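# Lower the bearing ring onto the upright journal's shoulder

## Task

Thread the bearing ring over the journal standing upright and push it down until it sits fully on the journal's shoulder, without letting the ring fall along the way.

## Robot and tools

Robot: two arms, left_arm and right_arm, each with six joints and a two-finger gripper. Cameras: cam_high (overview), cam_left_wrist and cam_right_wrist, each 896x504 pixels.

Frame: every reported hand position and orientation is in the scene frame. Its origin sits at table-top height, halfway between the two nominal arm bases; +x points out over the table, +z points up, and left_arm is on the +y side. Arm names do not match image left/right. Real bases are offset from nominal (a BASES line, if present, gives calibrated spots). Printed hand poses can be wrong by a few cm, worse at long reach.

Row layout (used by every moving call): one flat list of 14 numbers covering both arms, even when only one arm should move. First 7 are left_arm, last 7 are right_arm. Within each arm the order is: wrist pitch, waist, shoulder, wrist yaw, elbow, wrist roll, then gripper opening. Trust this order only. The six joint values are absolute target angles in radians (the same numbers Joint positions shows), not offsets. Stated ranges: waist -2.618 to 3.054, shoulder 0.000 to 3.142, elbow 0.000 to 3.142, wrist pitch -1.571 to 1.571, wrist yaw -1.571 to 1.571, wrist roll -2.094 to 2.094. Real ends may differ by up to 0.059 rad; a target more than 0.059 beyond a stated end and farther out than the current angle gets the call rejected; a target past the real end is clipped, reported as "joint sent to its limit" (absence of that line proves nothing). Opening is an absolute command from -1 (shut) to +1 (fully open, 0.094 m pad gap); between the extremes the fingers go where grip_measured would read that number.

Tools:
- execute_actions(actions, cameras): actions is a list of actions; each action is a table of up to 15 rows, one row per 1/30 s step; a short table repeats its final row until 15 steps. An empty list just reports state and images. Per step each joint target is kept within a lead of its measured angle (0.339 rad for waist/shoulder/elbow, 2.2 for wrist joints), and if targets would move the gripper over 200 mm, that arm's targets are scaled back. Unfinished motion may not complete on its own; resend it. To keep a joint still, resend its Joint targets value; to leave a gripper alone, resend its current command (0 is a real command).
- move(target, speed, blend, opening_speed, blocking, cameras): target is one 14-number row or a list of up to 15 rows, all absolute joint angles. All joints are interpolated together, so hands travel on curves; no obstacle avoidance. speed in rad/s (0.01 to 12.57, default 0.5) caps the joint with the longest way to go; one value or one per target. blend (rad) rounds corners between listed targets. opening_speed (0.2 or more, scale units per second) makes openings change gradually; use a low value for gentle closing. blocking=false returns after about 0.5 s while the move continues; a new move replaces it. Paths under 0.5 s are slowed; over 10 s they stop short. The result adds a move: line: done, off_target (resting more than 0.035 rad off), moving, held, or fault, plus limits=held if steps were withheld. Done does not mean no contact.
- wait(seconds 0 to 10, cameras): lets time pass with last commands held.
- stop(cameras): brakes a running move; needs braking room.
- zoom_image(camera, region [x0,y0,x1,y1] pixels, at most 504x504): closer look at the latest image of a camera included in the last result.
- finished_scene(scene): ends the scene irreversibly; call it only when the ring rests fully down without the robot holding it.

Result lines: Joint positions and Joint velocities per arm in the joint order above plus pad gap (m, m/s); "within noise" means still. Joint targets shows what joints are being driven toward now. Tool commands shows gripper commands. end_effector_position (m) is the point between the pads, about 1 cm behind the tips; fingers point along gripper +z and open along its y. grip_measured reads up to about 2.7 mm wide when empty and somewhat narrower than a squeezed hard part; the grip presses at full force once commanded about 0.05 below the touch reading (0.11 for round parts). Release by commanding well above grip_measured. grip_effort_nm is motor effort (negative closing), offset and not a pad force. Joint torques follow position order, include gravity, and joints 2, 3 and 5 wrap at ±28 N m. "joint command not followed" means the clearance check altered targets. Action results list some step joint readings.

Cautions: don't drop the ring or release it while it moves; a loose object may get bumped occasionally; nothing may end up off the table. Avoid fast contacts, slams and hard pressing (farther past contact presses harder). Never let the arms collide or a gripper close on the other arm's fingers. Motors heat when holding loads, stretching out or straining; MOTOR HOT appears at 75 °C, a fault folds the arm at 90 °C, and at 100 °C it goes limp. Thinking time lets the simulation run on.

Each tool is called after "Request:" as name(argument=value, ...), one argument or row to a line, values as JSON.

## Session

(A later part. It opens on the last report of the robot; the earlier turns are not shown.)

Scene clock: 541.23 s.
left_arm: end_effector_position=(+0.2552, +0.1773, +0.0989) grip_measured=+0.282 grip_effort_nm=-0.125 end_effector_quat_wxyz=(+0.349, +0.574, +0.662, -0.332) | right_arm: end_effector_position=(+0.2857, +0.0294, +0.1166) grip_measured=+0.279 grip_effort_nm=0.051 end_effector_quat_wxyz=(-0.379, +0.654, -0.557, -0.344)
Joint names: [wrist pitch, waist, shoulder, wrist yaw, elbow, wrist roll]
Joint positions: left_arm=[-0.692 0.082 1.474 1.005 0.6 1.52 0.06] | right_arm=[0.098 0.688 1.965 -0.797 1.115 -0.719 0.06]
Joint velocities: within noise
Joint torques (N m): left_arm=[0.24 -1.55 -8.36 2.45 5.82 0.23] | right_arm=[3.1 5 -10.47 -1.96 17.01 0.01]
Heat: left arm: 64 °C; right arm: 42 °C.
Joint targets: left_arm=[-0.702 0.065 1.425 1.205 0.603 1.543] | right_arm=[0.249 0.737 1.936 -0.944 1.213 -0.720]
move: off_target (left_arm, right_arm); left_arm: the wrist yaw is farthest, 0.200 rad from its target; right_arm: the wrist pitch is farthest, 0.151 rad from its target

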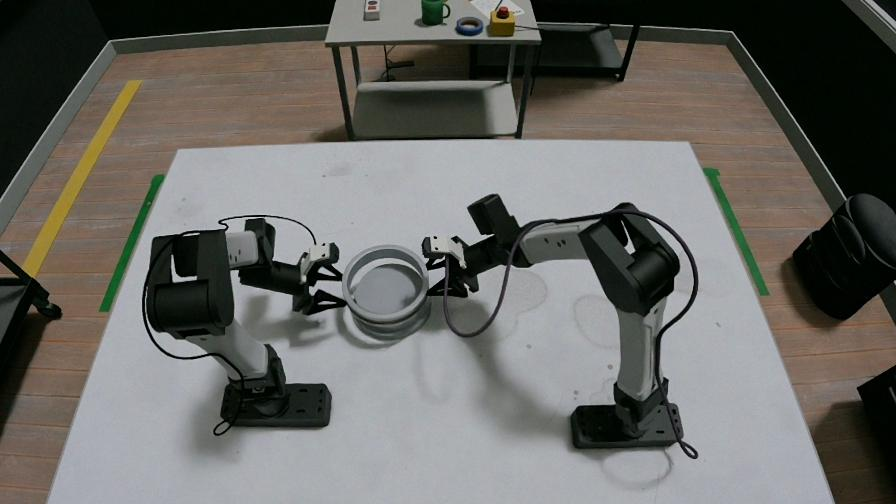

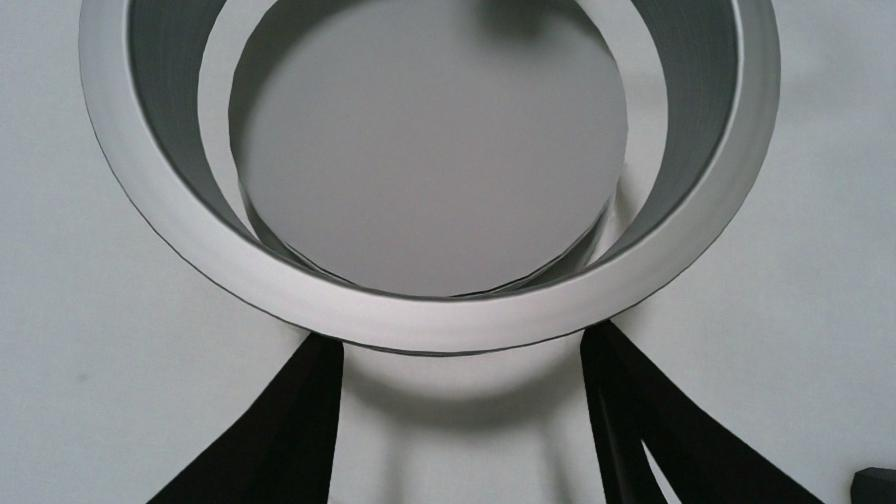

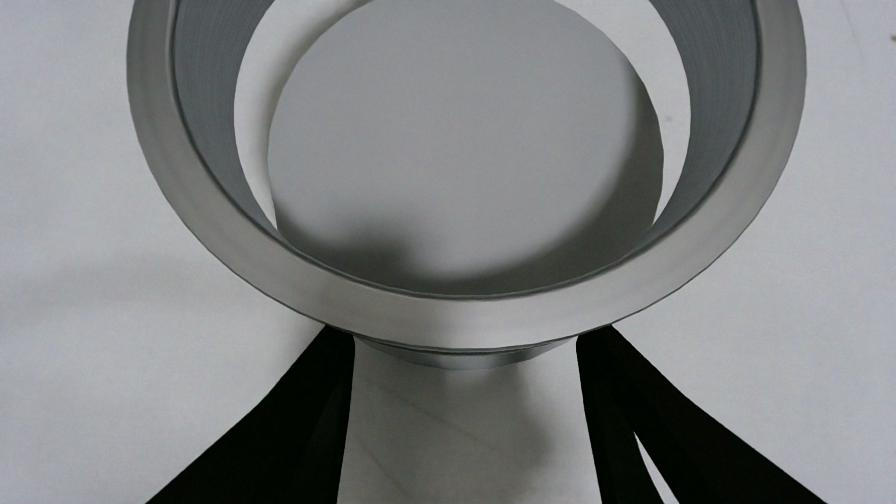

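Request:
move(
  target=[
    [-0.702,0.005,1.425,1.205,0.605,1.543,0.28,0.285,0.709,1.947,-0.944,1.115,-0.72,0.28],
  ],
  speed=[0.07],
)

Scene clock: 579.77 s.
left_arm: end_effector_position=(+0.2506, +0.1702, +0.0988) grip_measured=+0.282 grip_effort_nm=-0.125 end_effector_quat_wxyz=(+0.343, +0.585, +0.652, -0.338) | right_arm: end_effector_position=(+0.2787, +0.0224, +0.0982) grip_measured=+0.279 grip_effort_nm=0.046 end_effector_quat_wxyz=(-0.358, +0.652, -0.571, -0.347)
Joint names: [wrist pitch, waist, shoulder, wrist yaw, elbow, wrist roll]
Joint positions: left_arm=[-0.692 0.048 1.474 1.004 0.6 1.519 0.06] | right_arm=[0.097 0.685 1.981 -0.797 1.082 -0.719 0.06]
Joint velocities: within noise
Joint torques (N m): left_arm=[0.26 -4.03 -8.36 2.46 6.01 0.23] | right_arm=[3.42 2.45 -10.81 -1.97 10.09 0.02]
Heat: left arm: 54 °C; right arm: 53 °C.
Joint targets: left_arm=[-0.702 0.005 1.425 1.205 0.605 1.543] | right_arm=[0.285 0.709 1.947 -0.944 1.115 -0.720]
move: off_target (left_arm, right_arm); left_arm: the wrist yaw is farthest, 0.201 rad from its target; right_arm: the wrist pitch is farthest, 0.188 rad from its target

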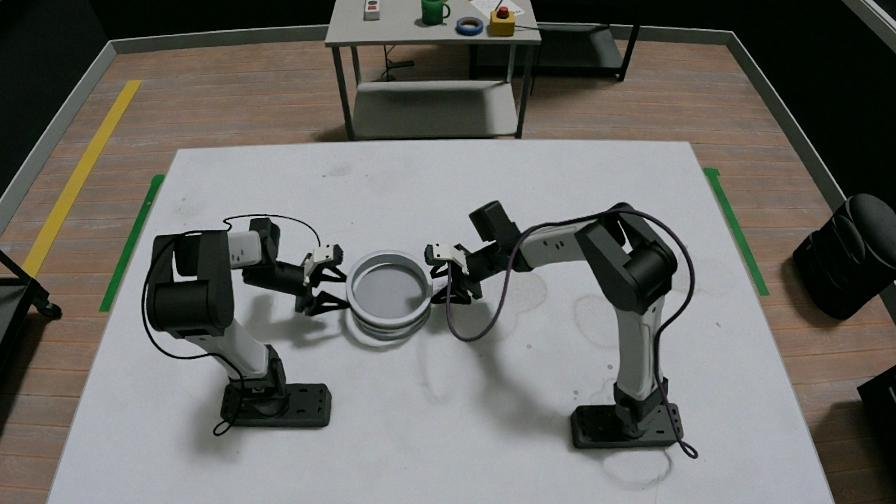

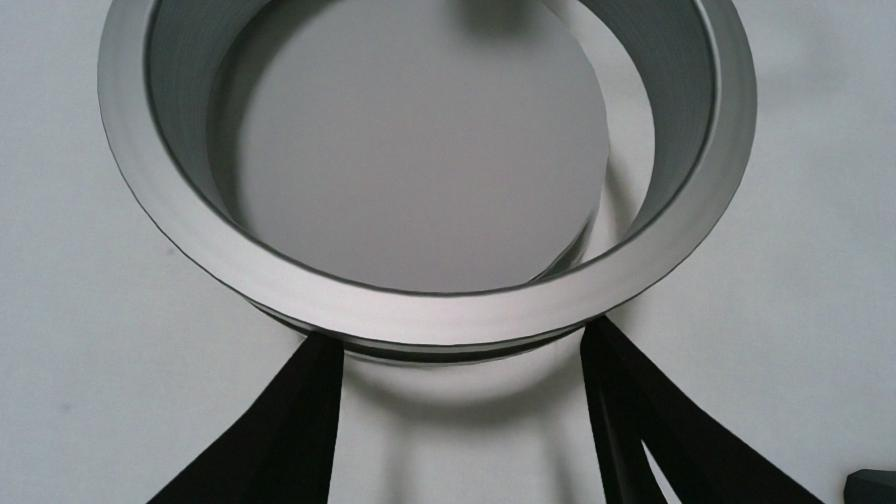

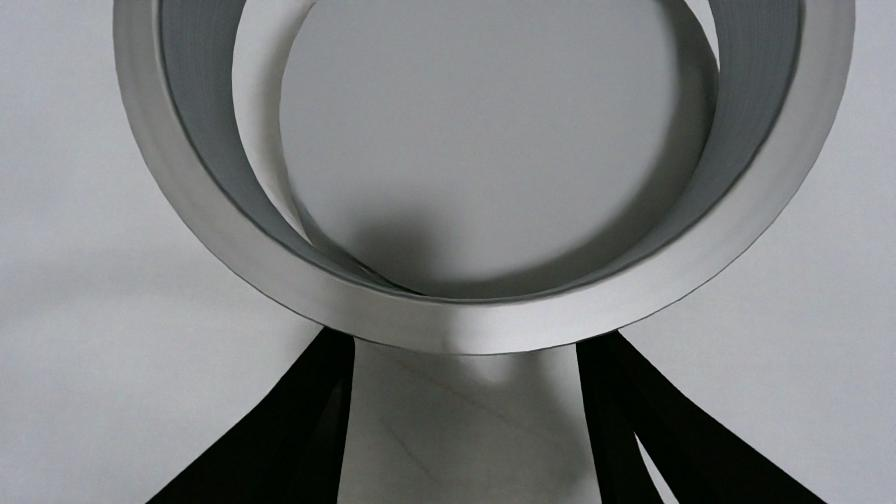

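Request:
move(
  target=[
    [-0.695,0.002,1.53,1.205,0.665,1.543,0.28,0.26,0.697,1.97,-0.944,1.205,-0.72,0.28],
  ],
  speed=[0.07],
)

Scene clock: 620.67 s.
left_arm: end_effector_position=(+0.2570, +0.1688, +0.0970) grip_measured=+0.282 grip_effort_nm=-0.125 end_effector_quat_wxyz=(+0.339, +0.582, +0.653, -0.347) | right_arm: end_effector_position=(+0.2849, +0.0211, +0.0943) grip_measured=+0.279 grip_effort_nm=0.051 end_effector_quat_wxyz=(-0.357, +0.651, -0.573, -0.348)
Joint names: [wrist pitch, waist, shoulder, wrist yaw, elbow, wrist roll]
Joint positions: left_arm=[-0.692 0.043 1.524 1.012 0.631 1.519 0.06] | right_arm=[0.093 0.673 2.003 -0.804 1.099 -0.725 0.06]
Joint velocities: within noise
Joint torques (N m): left_arm=[0.3 -3.82 -4.33 2.39 8.64 0.24] | right_arm=[3.21 2.36 -10.88 -1.89 17.42 0.07]
Heat: left arm: 50 °C; right arm: 62 °C.
Joint targets: left_arm=[-0.695 0.002 1.530 1.205 0.665 1.543] | right_arm=[0.260 0.697 1.970 -0.944 1.205 -0.720]
move: off_target (left_arm, right_arm); left_arm: the wrist yaw is farthest, 0.193 rad from its target; right_arm: the wrist pitch is farthest, 0.167 rad from its target

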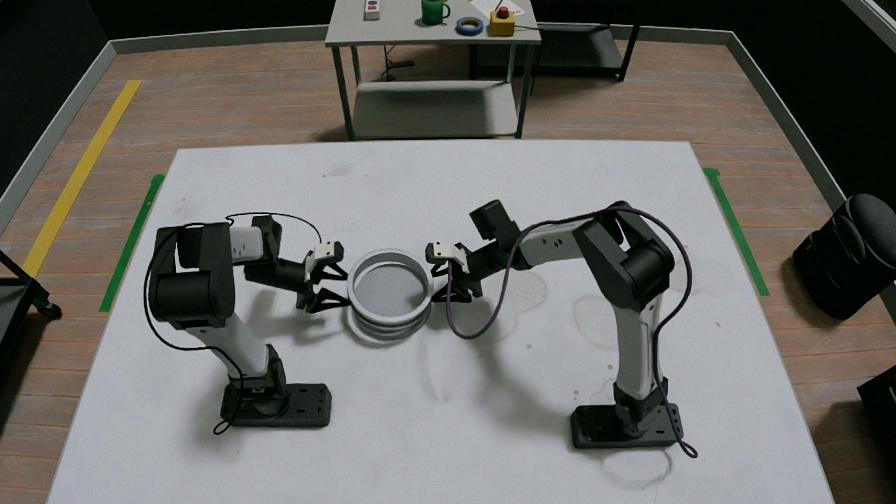

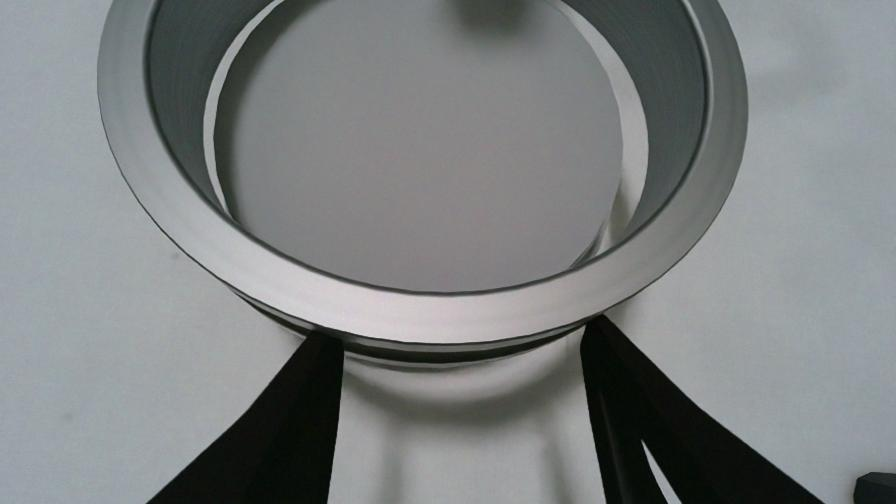

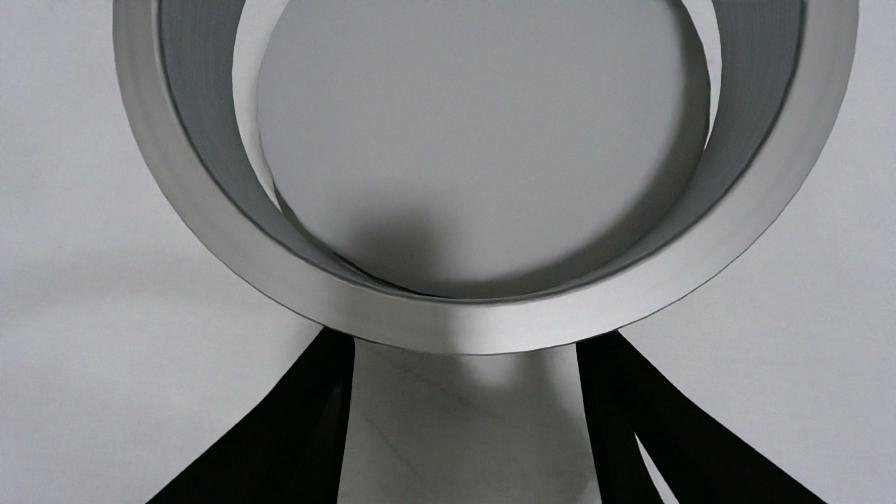

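Request:
move(
  target=[
    [-0.688,0.0,1.542,1.16,0.676,1.543,0.28,0.255,0.702,1.982,-0.944,1.22,-0.72,0.28],
  ],
  speed=[0.07],
)

Scene clock: 645.63 s.
left_arm: end_effector_position=(+0.2597, +0.1718, +0.0923) grip_measured=+0.282 grip_effort_nm=-0.129 end_effector_quat_wxyz=(+0.329, +0.587, +0.658, -0.337) | right_arm: end_effector_position=(+0.2879, +0.0234, +0.0956) grip_measured=+0.279 grip_effort_nm=0.051 end_effector_quat_wxyz=(-0.359, +0.651, -0.572, -0.348)
Joint names: [wrist pitch, waist, shoulder, wrist yaw, elbow, wrist roll]
Joint positions: left_arm=[-0.689 0.043 1.536 0.982 0.64 1.519 0.06] | right_arm=[0.088 0.673 2.012 -0.806 1.116 -0.726 0.06]
Joint velocities: within noise
Joint torques (N m): left_arm=[0.34 -4.01 -4.48 2.23 8.75 0.24] | right_arm=[3.22 2.99 -10.81 -1.86 17.29 0.1]
Heat: left arm: 47 °C; right arm: 63 °C.
Joint targets: left_arm=[-0.688 0.000 1.542 1.160 0.676 1.543] | right_arm=[0.255 0.702 1.982 -0.944 1.220 -0.720]
move: off_target (left_arm, right_arm); left_arm: the wrist yaw is farthest, 0.178 rad from its target; right_arm: the wrist pitch is farthest, 0.167 rad from its target

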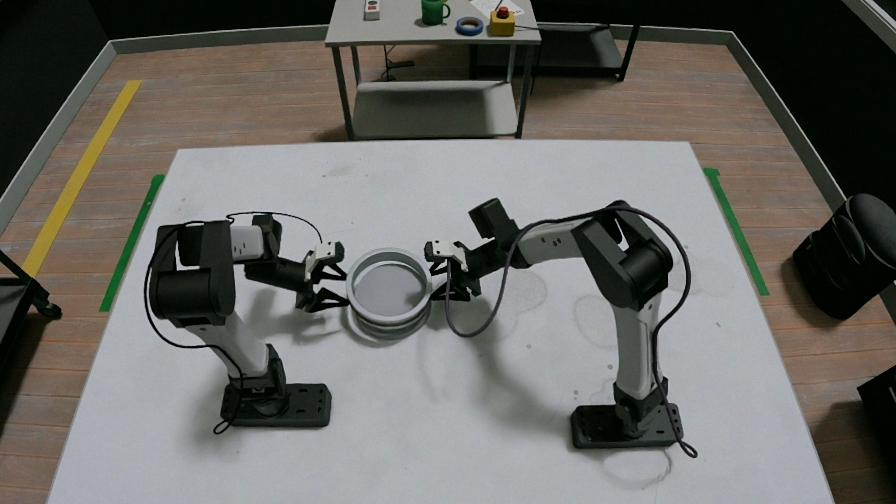

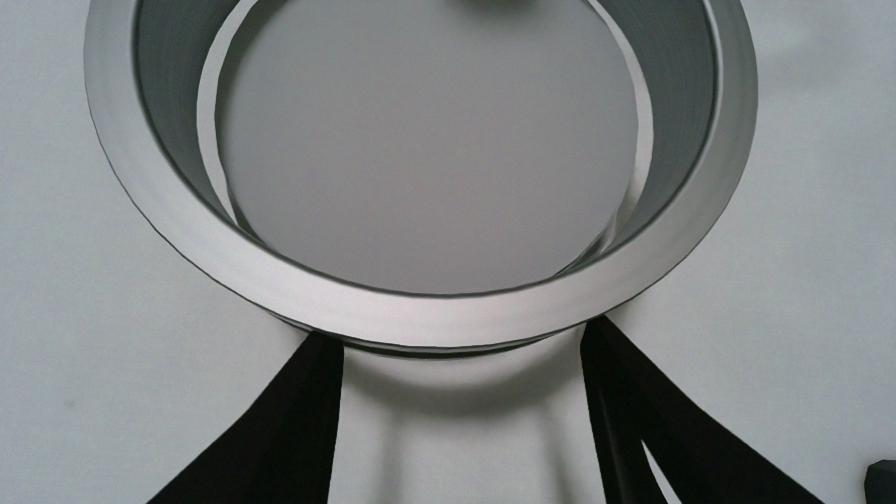

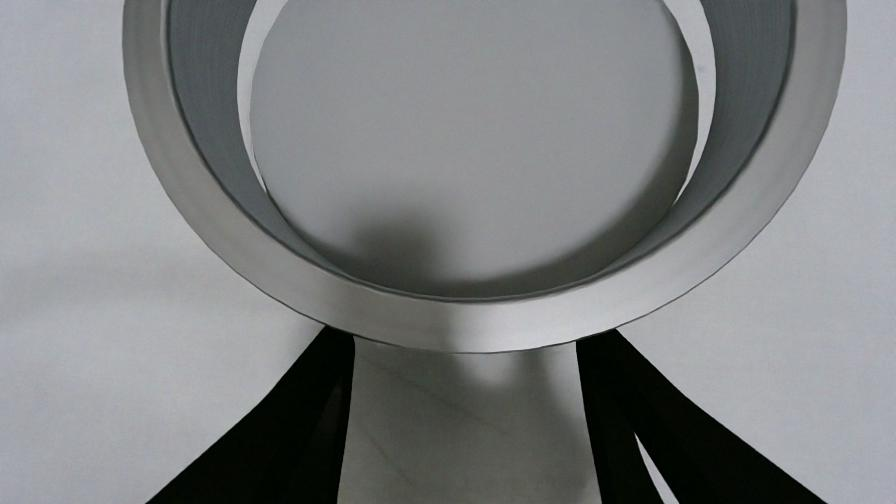

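Request:
move(
  target=[
    [-0.612,0.008,1.582,1.155,0.62,1.543,0.28,0.312,0.706,2.014,-0.944,1.135,-0.72,0.28],
  ],
  speed=[0.06],
)

Scene clock: 671.60 s.
left_arm: end_effector_position=(+0.2598, +0.1747, +0.0762) grip_measured=+0.282 grip_effort_nm=-0.125 end_effector_quat_wxyz=(+0.318, +0.589, +0.665, -0.331) | right_arm: end_effector_position=(+0.2892, +0.0268, +0.0939) grip_measured=+0.279 grip_effort_nm=0.046 end_effector_quat_wxyz=(-0.369, +0.652, -0.561, -0.353)
Joint names: [wrist pitch, waist, shoulder, wrist yaw, elbow, wrist roll]
Joint positions: left_arm=[-0.632 0.043 1.578 0.952 0.62 1.513 0.06] | right_arm=[0.139 0.673 2.03 -0.822 1.111 -0.725 0.06]
Joint velocities: within noise
Joint torques (N m): left_arm=[0.56 -3.25 -4.77 2.46 5.2 0.3] | right_arm=[3.31 3.38 -9.83 -1.67 9.11 0.09]
Heat: left arm: 45 °C; right arm: 66 °C.
Joint targets: left_arm=[-0.612 0.008 1.582 1.155 0.620 1.543] | right_arm=[0.312 0.706 2.014 -0.944 1.135 -0.720]
move: off_target (left_arm, right_arm); left_arm: the wrist yaw is farthest, 0.203 rad from its target; right_arm: the wrist pitch is farthest, 0.173 rad from its target

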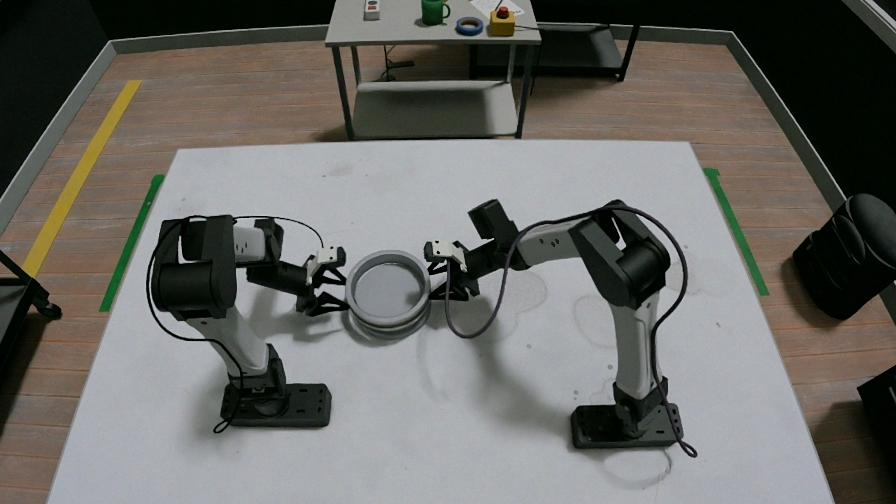

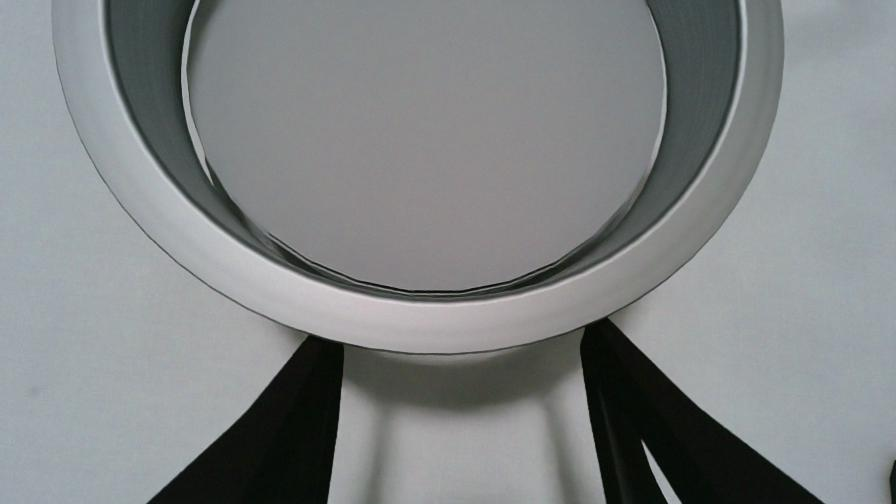

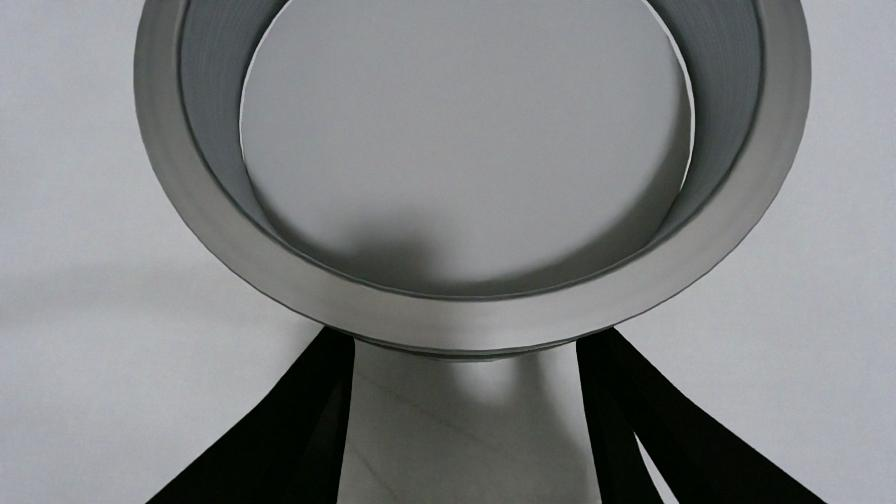

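Request:
move(
  target=[
    [-0.612,0.004,1.582,1.155,0.62,1.543,0.28,0.30,0.699,2.05,-0.93,1.105,-0.72,0.28],
  ],
  speed=[0.06],
)

Scene clock: 683.40 s.
left_arm: end_effector_position=(+0.2605, +0.1519, +0.1039) grip_measured=+0.282 grip_effort_nm=-0.125 end_effector_quat_wxyz=(+0.381, +0.579, +0.611, -0.381) | right_arm: end_effector_position=(+0.2883, +0.0235, +0.0757) grip_measured=+0.279 grip_effort_nm=0.042 end_effector_quat_wxyz=(-0.364, +0.649, -0.565, -0.356)
Joint names: [wrist pitch, waist, shoulder, wrist yaw, elbow, wrist roll]
Joint positions: left_arm=[-0.604 0.011 1.578 1.139 0.62 1.534 0.06] | right_arm=[0.189 0.667 2.071 -0.829 1.088 -0.722 0.06]
Joint velocities: within noise
Joint torques (N m): left_arm=[0.29 -0.55 -4.81 0.7 5.27 0.08] | right_arm=[2.63 3.33 -10.19 -1.46 8.08 0.03]
Heat: left arm: 45 °C; right arm: 64 °C.
Joint targets: left_arm=[-0.612 0.004 1.582 1.155 0.620 1.543] | right_arm=[0.300 0.699 2.050 -0.930 1.105 -0.720]
move: off_target (right_arm); right_arm: the wrist pitch is farthest, 0.111 rad from its target

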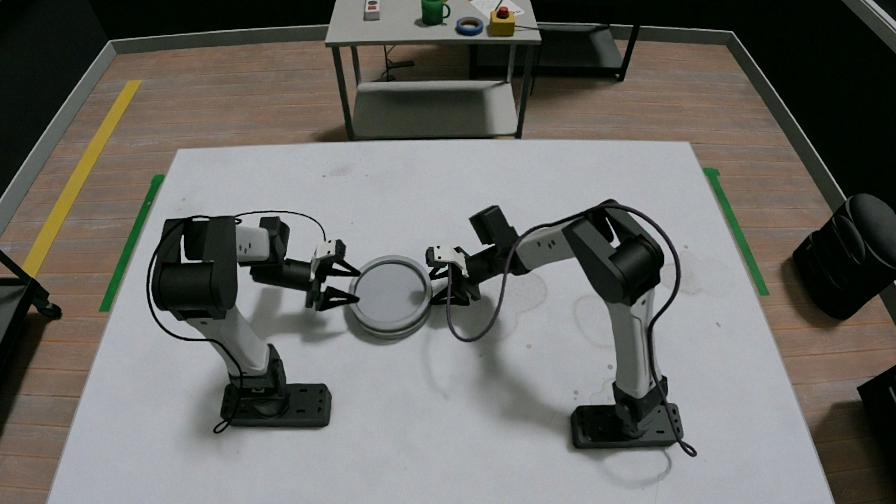

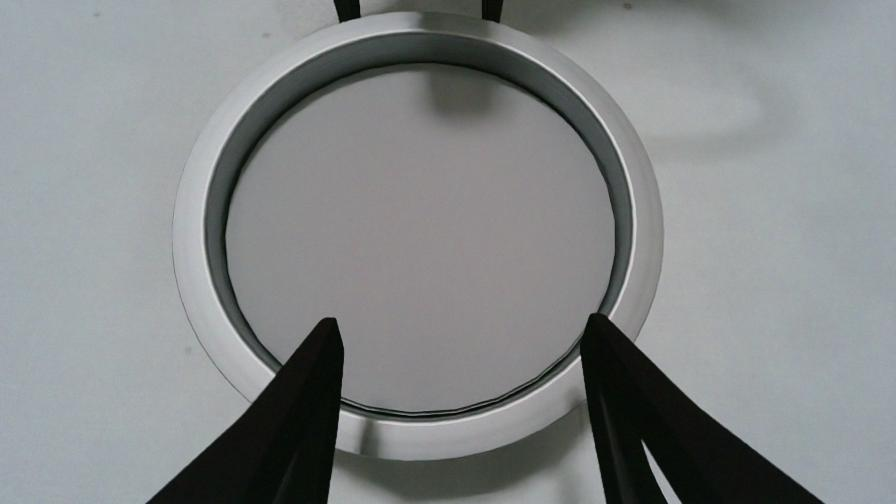

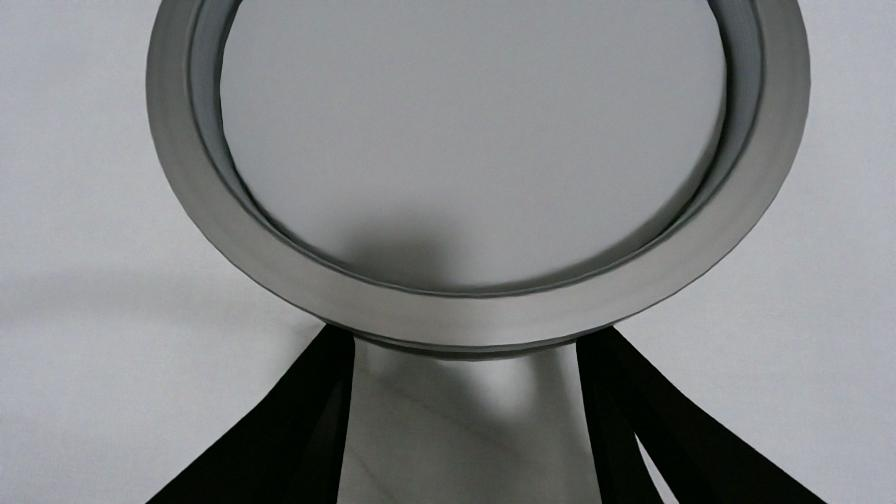

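Request:
move(
  target=[
    [-0.62,0.06,1.35,1.0,0.64,1.5,0.28,0.25,0.68,2.065,-0.87,1.095,-0.72,0.28],
    [-0.65,0.15,1.1,0.9,0.65,1.4,0.28,0.235,0.672,2.075,-0.85,1.09,-0.72,0.28],
    [-0.65,0.15,1.1,0.9,0.65,1.4,0.28,0.24,0.668,2.105,-0.84,1.08,-0.72,0.28],
  ],
  speed=[0.2, 0.3, 0.04],
  blend=[0.02, 0.0, 0.0],
)

Request:
zoom_image(
  camera="cam_left_wrist",
  region=[380, 0, 860, 330],
)

Scene clock: 698.67 s.
left_arm: end_effector_position=(+0.2863, +0.2029, +0.1631) grip_measured=+0.282 grip_effort_nm=-0.120 end_effector_quat_wxyz=(+0.442, +0.592, +0.653, -0.168) | right_arm: end_effector_position=(+0.2915, +0.0227, +0.0693) grip_measured=+0.279 grip_effort_nm=0.046 end_effector_quat_wxyz=(-0.365, +0.648, -0.568, -0.353)
Joint names: [wrist pitch, waist, shoulder, wrist yaw, elbow, wrist roll]
Joint positions: left_arm=[-0.635 0.142 1.116 0.913 0.62 1.407 0.06] | right_arm=[0.208 0.663 2.09 -0.824 1.088 -0.722 0.06]
Joint velocities: within noise
Joint torques (N m): left_arm=[1.12 0.92 -4.04 0.32 9.91 -0.09] | right_arm=[1.78 0.58 -7.49 -0.44 5.45 0.06]
Heat: left arm: 44 °C; right arm: 61 °C.
Joint targets: left_arm=[-0.650 0.150 1.100 0.900 0.650 1.400] | right_arm=[0.240 0.668 2.105 -0.840 1.080 -0.720]
move: done

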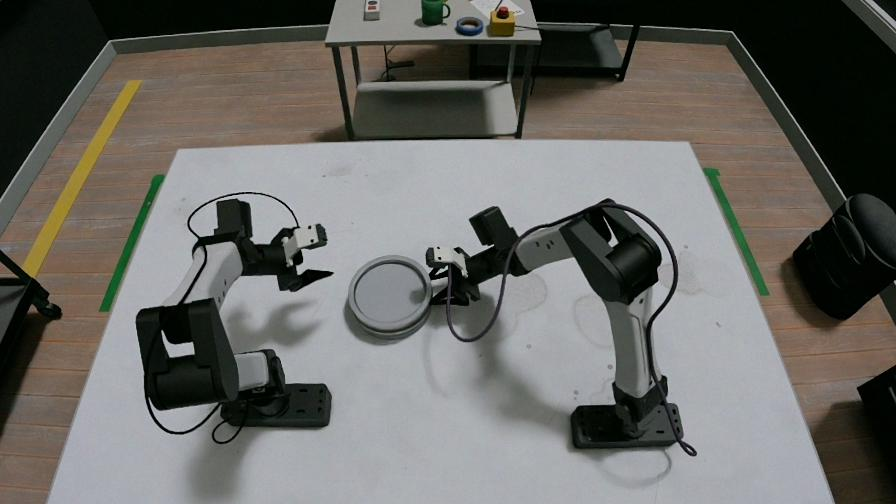

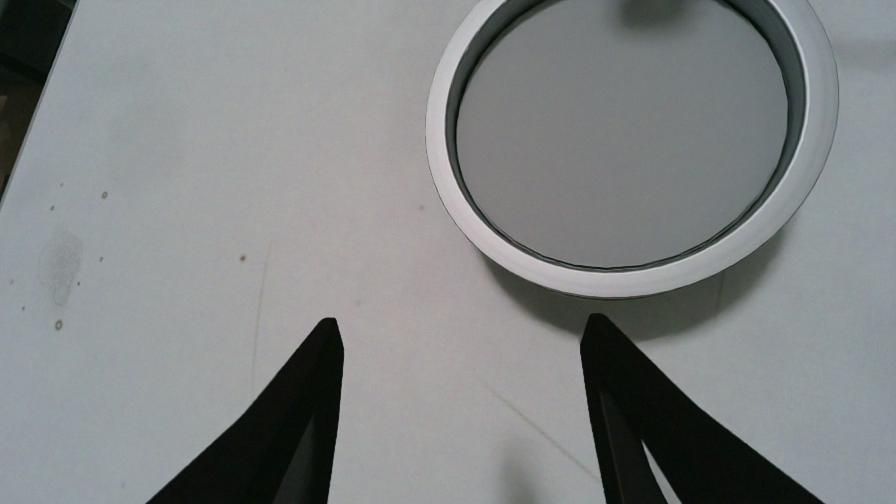

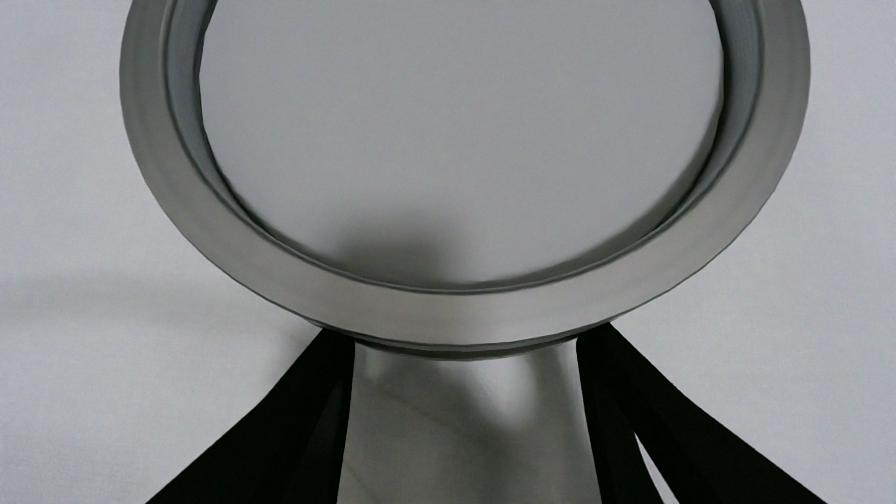

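Scaled by 1.050 from the camera's 896x504 image, which has a finer 1280x720 frame.

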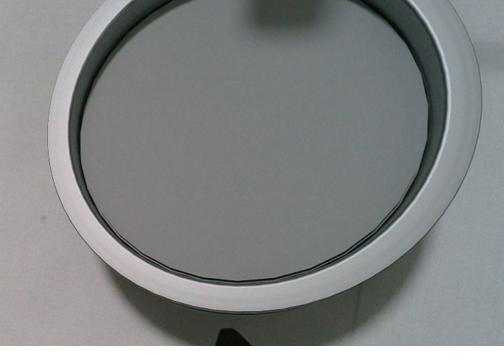

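Good — ring is engaged. Continue lowering the right side.

Request:
move(
  target=[
    [-0.65,0.15,1.1,0.9,0.65,1.4,0.28,0.255,0.664,2.125,-0.83,1.068,-0.715,0.28],
    [-0.65,0.15,1.1,0.9,0.65,1.4,0.28,0.27,0.66,2.14,-0.82,1.05,-0.71,0.28],
  ],
  speed=[0.04, 0.04],
  blend=[0.01, 0.0],
)

Request:
zoom_image(
  camera="cam_left_wrist",
  region=[380, 0, 860, 330],
)

Request:
zoom_image(
  camera="cam_high",
  region=[310, 220, 470, 360],
)

Scene clock: 705.93 s.
left_arm: end_effector_position=(+0.2863, +0.2029, +0.1630) grip_measured=+0.282 grip_effort_nm=-0.129 end_effector_quat_wxyz=(+0.442, +0.592, +0.653, -0.168) | right_arm: end_effector_position=(+0.2895, +0.0163, +0.0452) grip_measured=+0.279 grip_effort_nm=0.042 end_effector_quat_wxyz=(-0.354, +0.643, -0.581, -0.353)
Joint names: [wrist pitch, waist, shoulder, wrist yaw, elbow, wrist roll]
Joint positions: left_arm=[-0.635 0.142 1.116 0.913 0.62 1.407 0.06] | right_arm=[0.257 0.655 2.137 -0.818 1.059 -0.716 0.06]
Joint velocities: within noise
Joint torques (N m): left_arm=[1.12 0.92 -4.03 0.32 9.92 -0.09] | right_arm=[1.55 0.47 -8.53 -0.3 4.98 0.11]
Heat: left arm: 44 °C; right arm: 58 °C.
Joint targets: left_arm=[-0.650 0.150 1.100 0.900 0.650 1.400] | right_arm=[0.270 0.660 2.140 -0.820 1.050 -0.710]
move: done; blend cut to 0.009 rad at target 1

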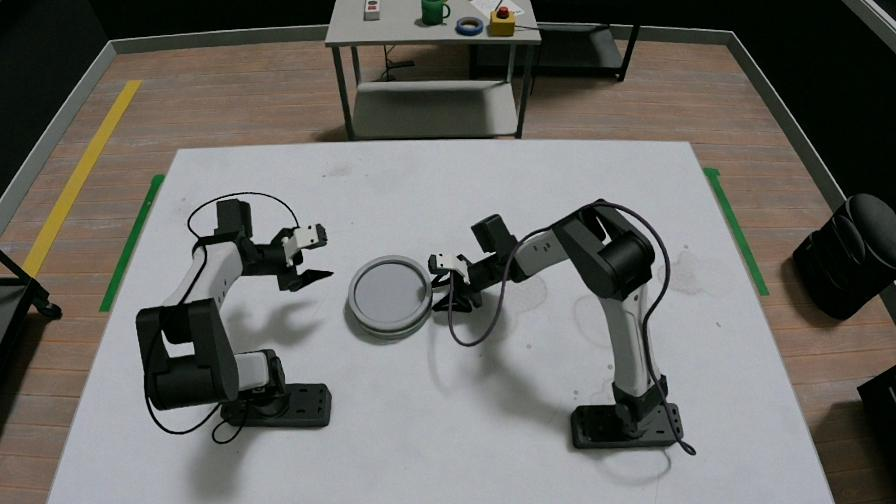

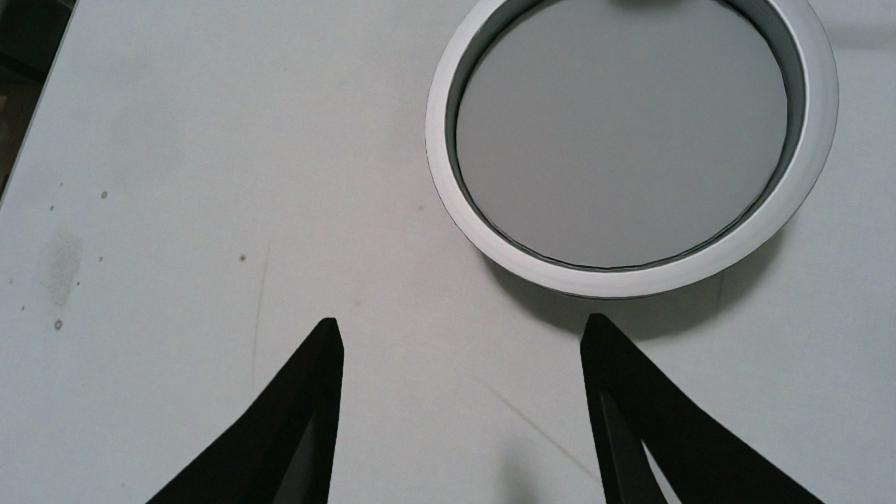

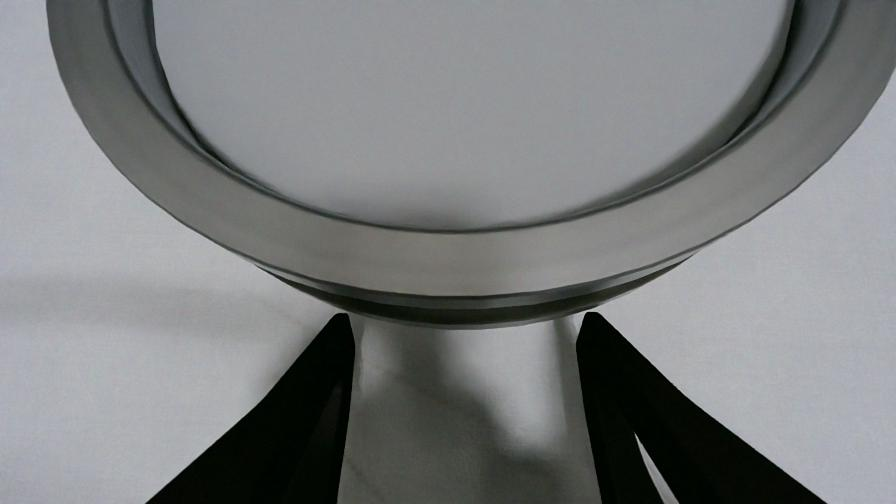

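Scaled by 1.050 from the camera's 896x504 image, which has a finer 1280x720 frame.

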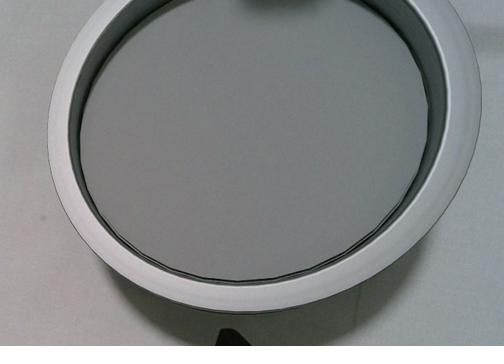

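Scaled by 3.150 from the camera's 896x504 image, which has a finer 1280x720 frame.

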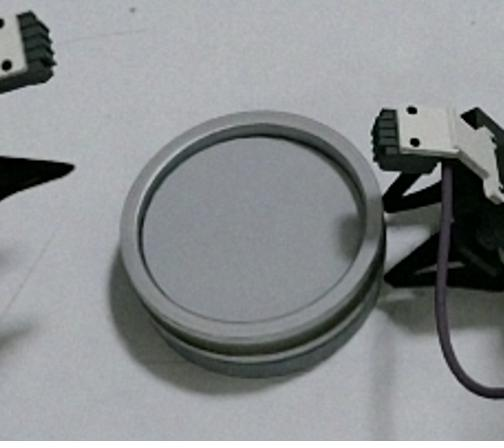

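Request:
move(
  target=[
    [-0.65,0.15,1.1,0.9,0.65,1.4,-0.95,0.21,0.59,2.10,-0.865,1.015,-0.79,0.28],
    [-0.65,0.15,1.1,0.9,0.65,1.4,-0.95,0.15,0.525,2.06,-0.90,0.975,-0.865,0.28],
    [-0.8,-0.2,1.0,0.5,0.8,0.7,-0.95,-0.15,0.45,1.74,-0.90,0.975,-0.865,0.28],
    [-1.1,-0.6,1.4,0.0,1.3,0.0,-0.95,-0.4,0.2,0.8,-0.3,0.5,0.5,0.28],
    [-1.20,-0.93,1.945,0.0,1.575,0.0,-0.95,-0.4,0.2,0.8,-0.3,0.5,0.5,0.28],
  ],
  speed=[0.1, 0.15, 0.4, 0.7, 0.6],
  blend=[0.01, 0.02, 0.05, 0.1, 0.0],
  opening_speed=0.6,
)

Request:
zoom_image(
  camera="cam_left_wrist",
  region=[150, 100, 650, 500],
)

Request:
zoom_image(
  camera="cam_right_wrist",
  region=[60, 80, 360, 380],
)

Scene clock: 736.80 s.
left_arm: end_effector_position=(+0.2632, +0.0129, +0.1189) grip_measured=-0.947 grip_effort_nm=-0.144 end_effector_quat_wxyz=(+0.001, +0.446, +0.895, -0.008) | right_arm: end_effector_position=(+0.2479, -0.2556, +0.1776) grip_measured=+0.279 grip_effort_nm=0.037 end_effector_quat_wxyz=(+0.357, +0.079, +0.891, +0.269)
Joint names: [wrist pitch, waist, shoulder, wrist yaw, elbow, wrist roll]
Joint positions: left_arm=[-1.185 -0.929 1.926 0.014 1.549 0.008 0.002] | right_arm=[-0.387 0.206 0.807 -0.309 0.513 0.493 0.06]
Joint velocities: within noise
Joint torques (N m): left_arm=[0.26 -0.01 -8.13 -0.12 9.06 -0.07] | right_arm=[1.61 -0.55 -1.46 0.09 6.98 0.08]
Heat: left arm: 43 °C; right arm: 51 °C.
Joint targets: left_arm=[-1.200 -0.930 1.945 0.000 1.575 0.000] | right_arm=[-0.400 0.200 0.800 -0.300 0.500 0.500]
move: done; blend cut to 0 rad at target 1

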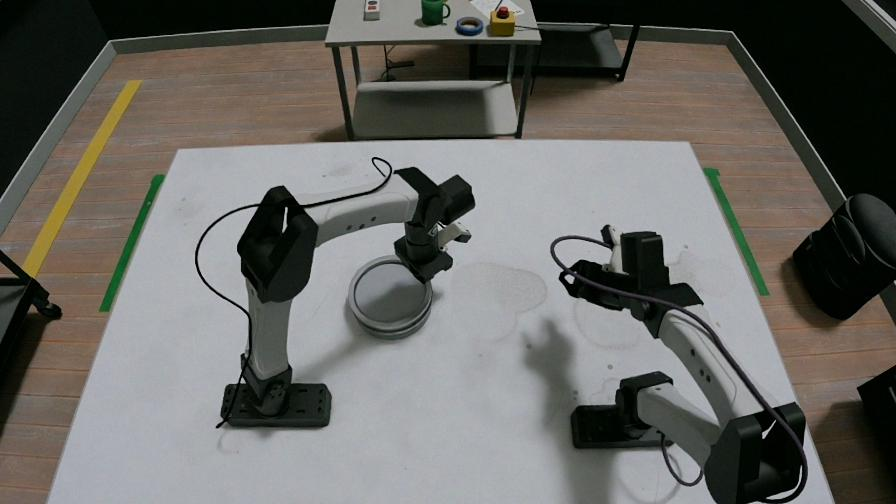

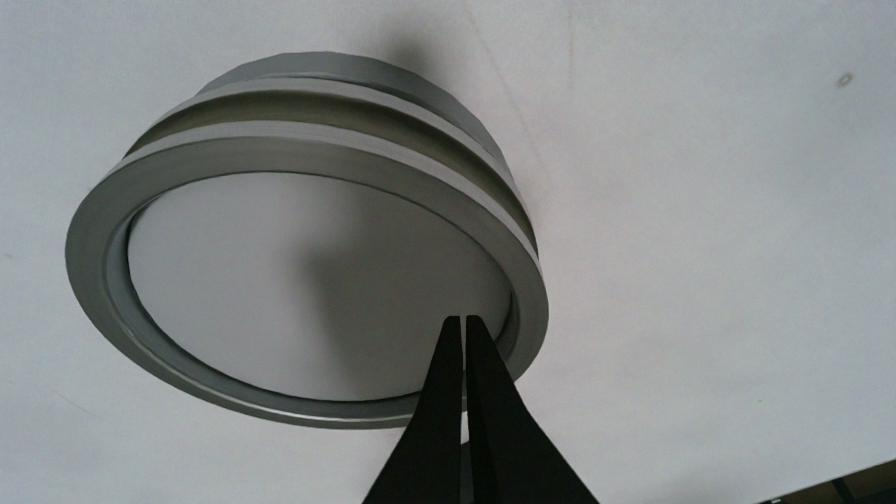

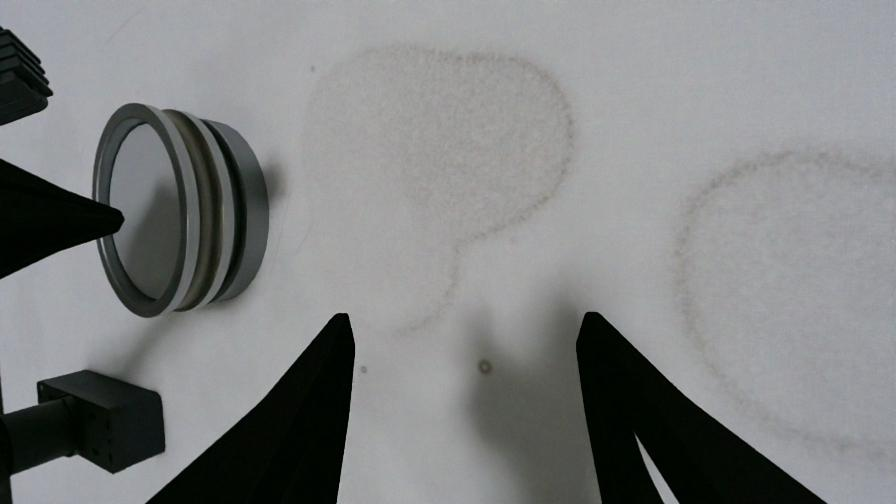

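Scaled by 1.008 from the camera's 896x504 image, which has a finer 1280x720 frame.

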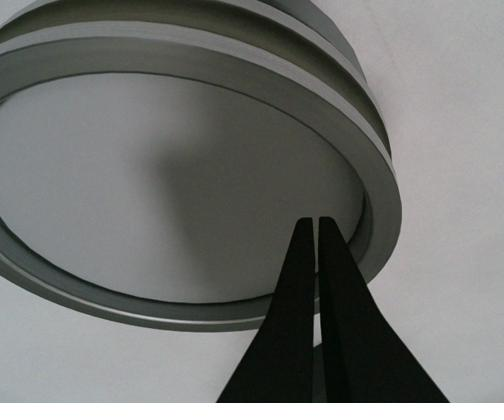

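Scaled by 1.680 from the camera's 896x504 image, which has a finer 1280x720 frame.

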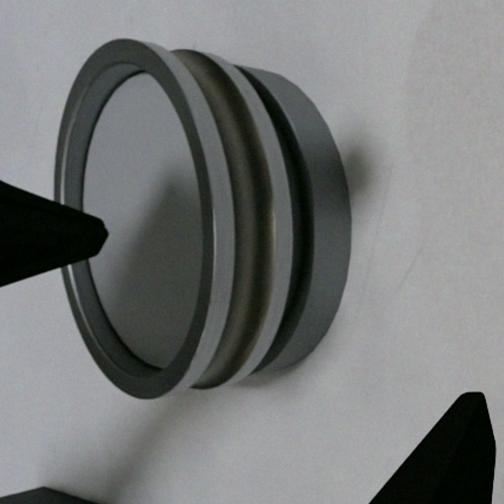

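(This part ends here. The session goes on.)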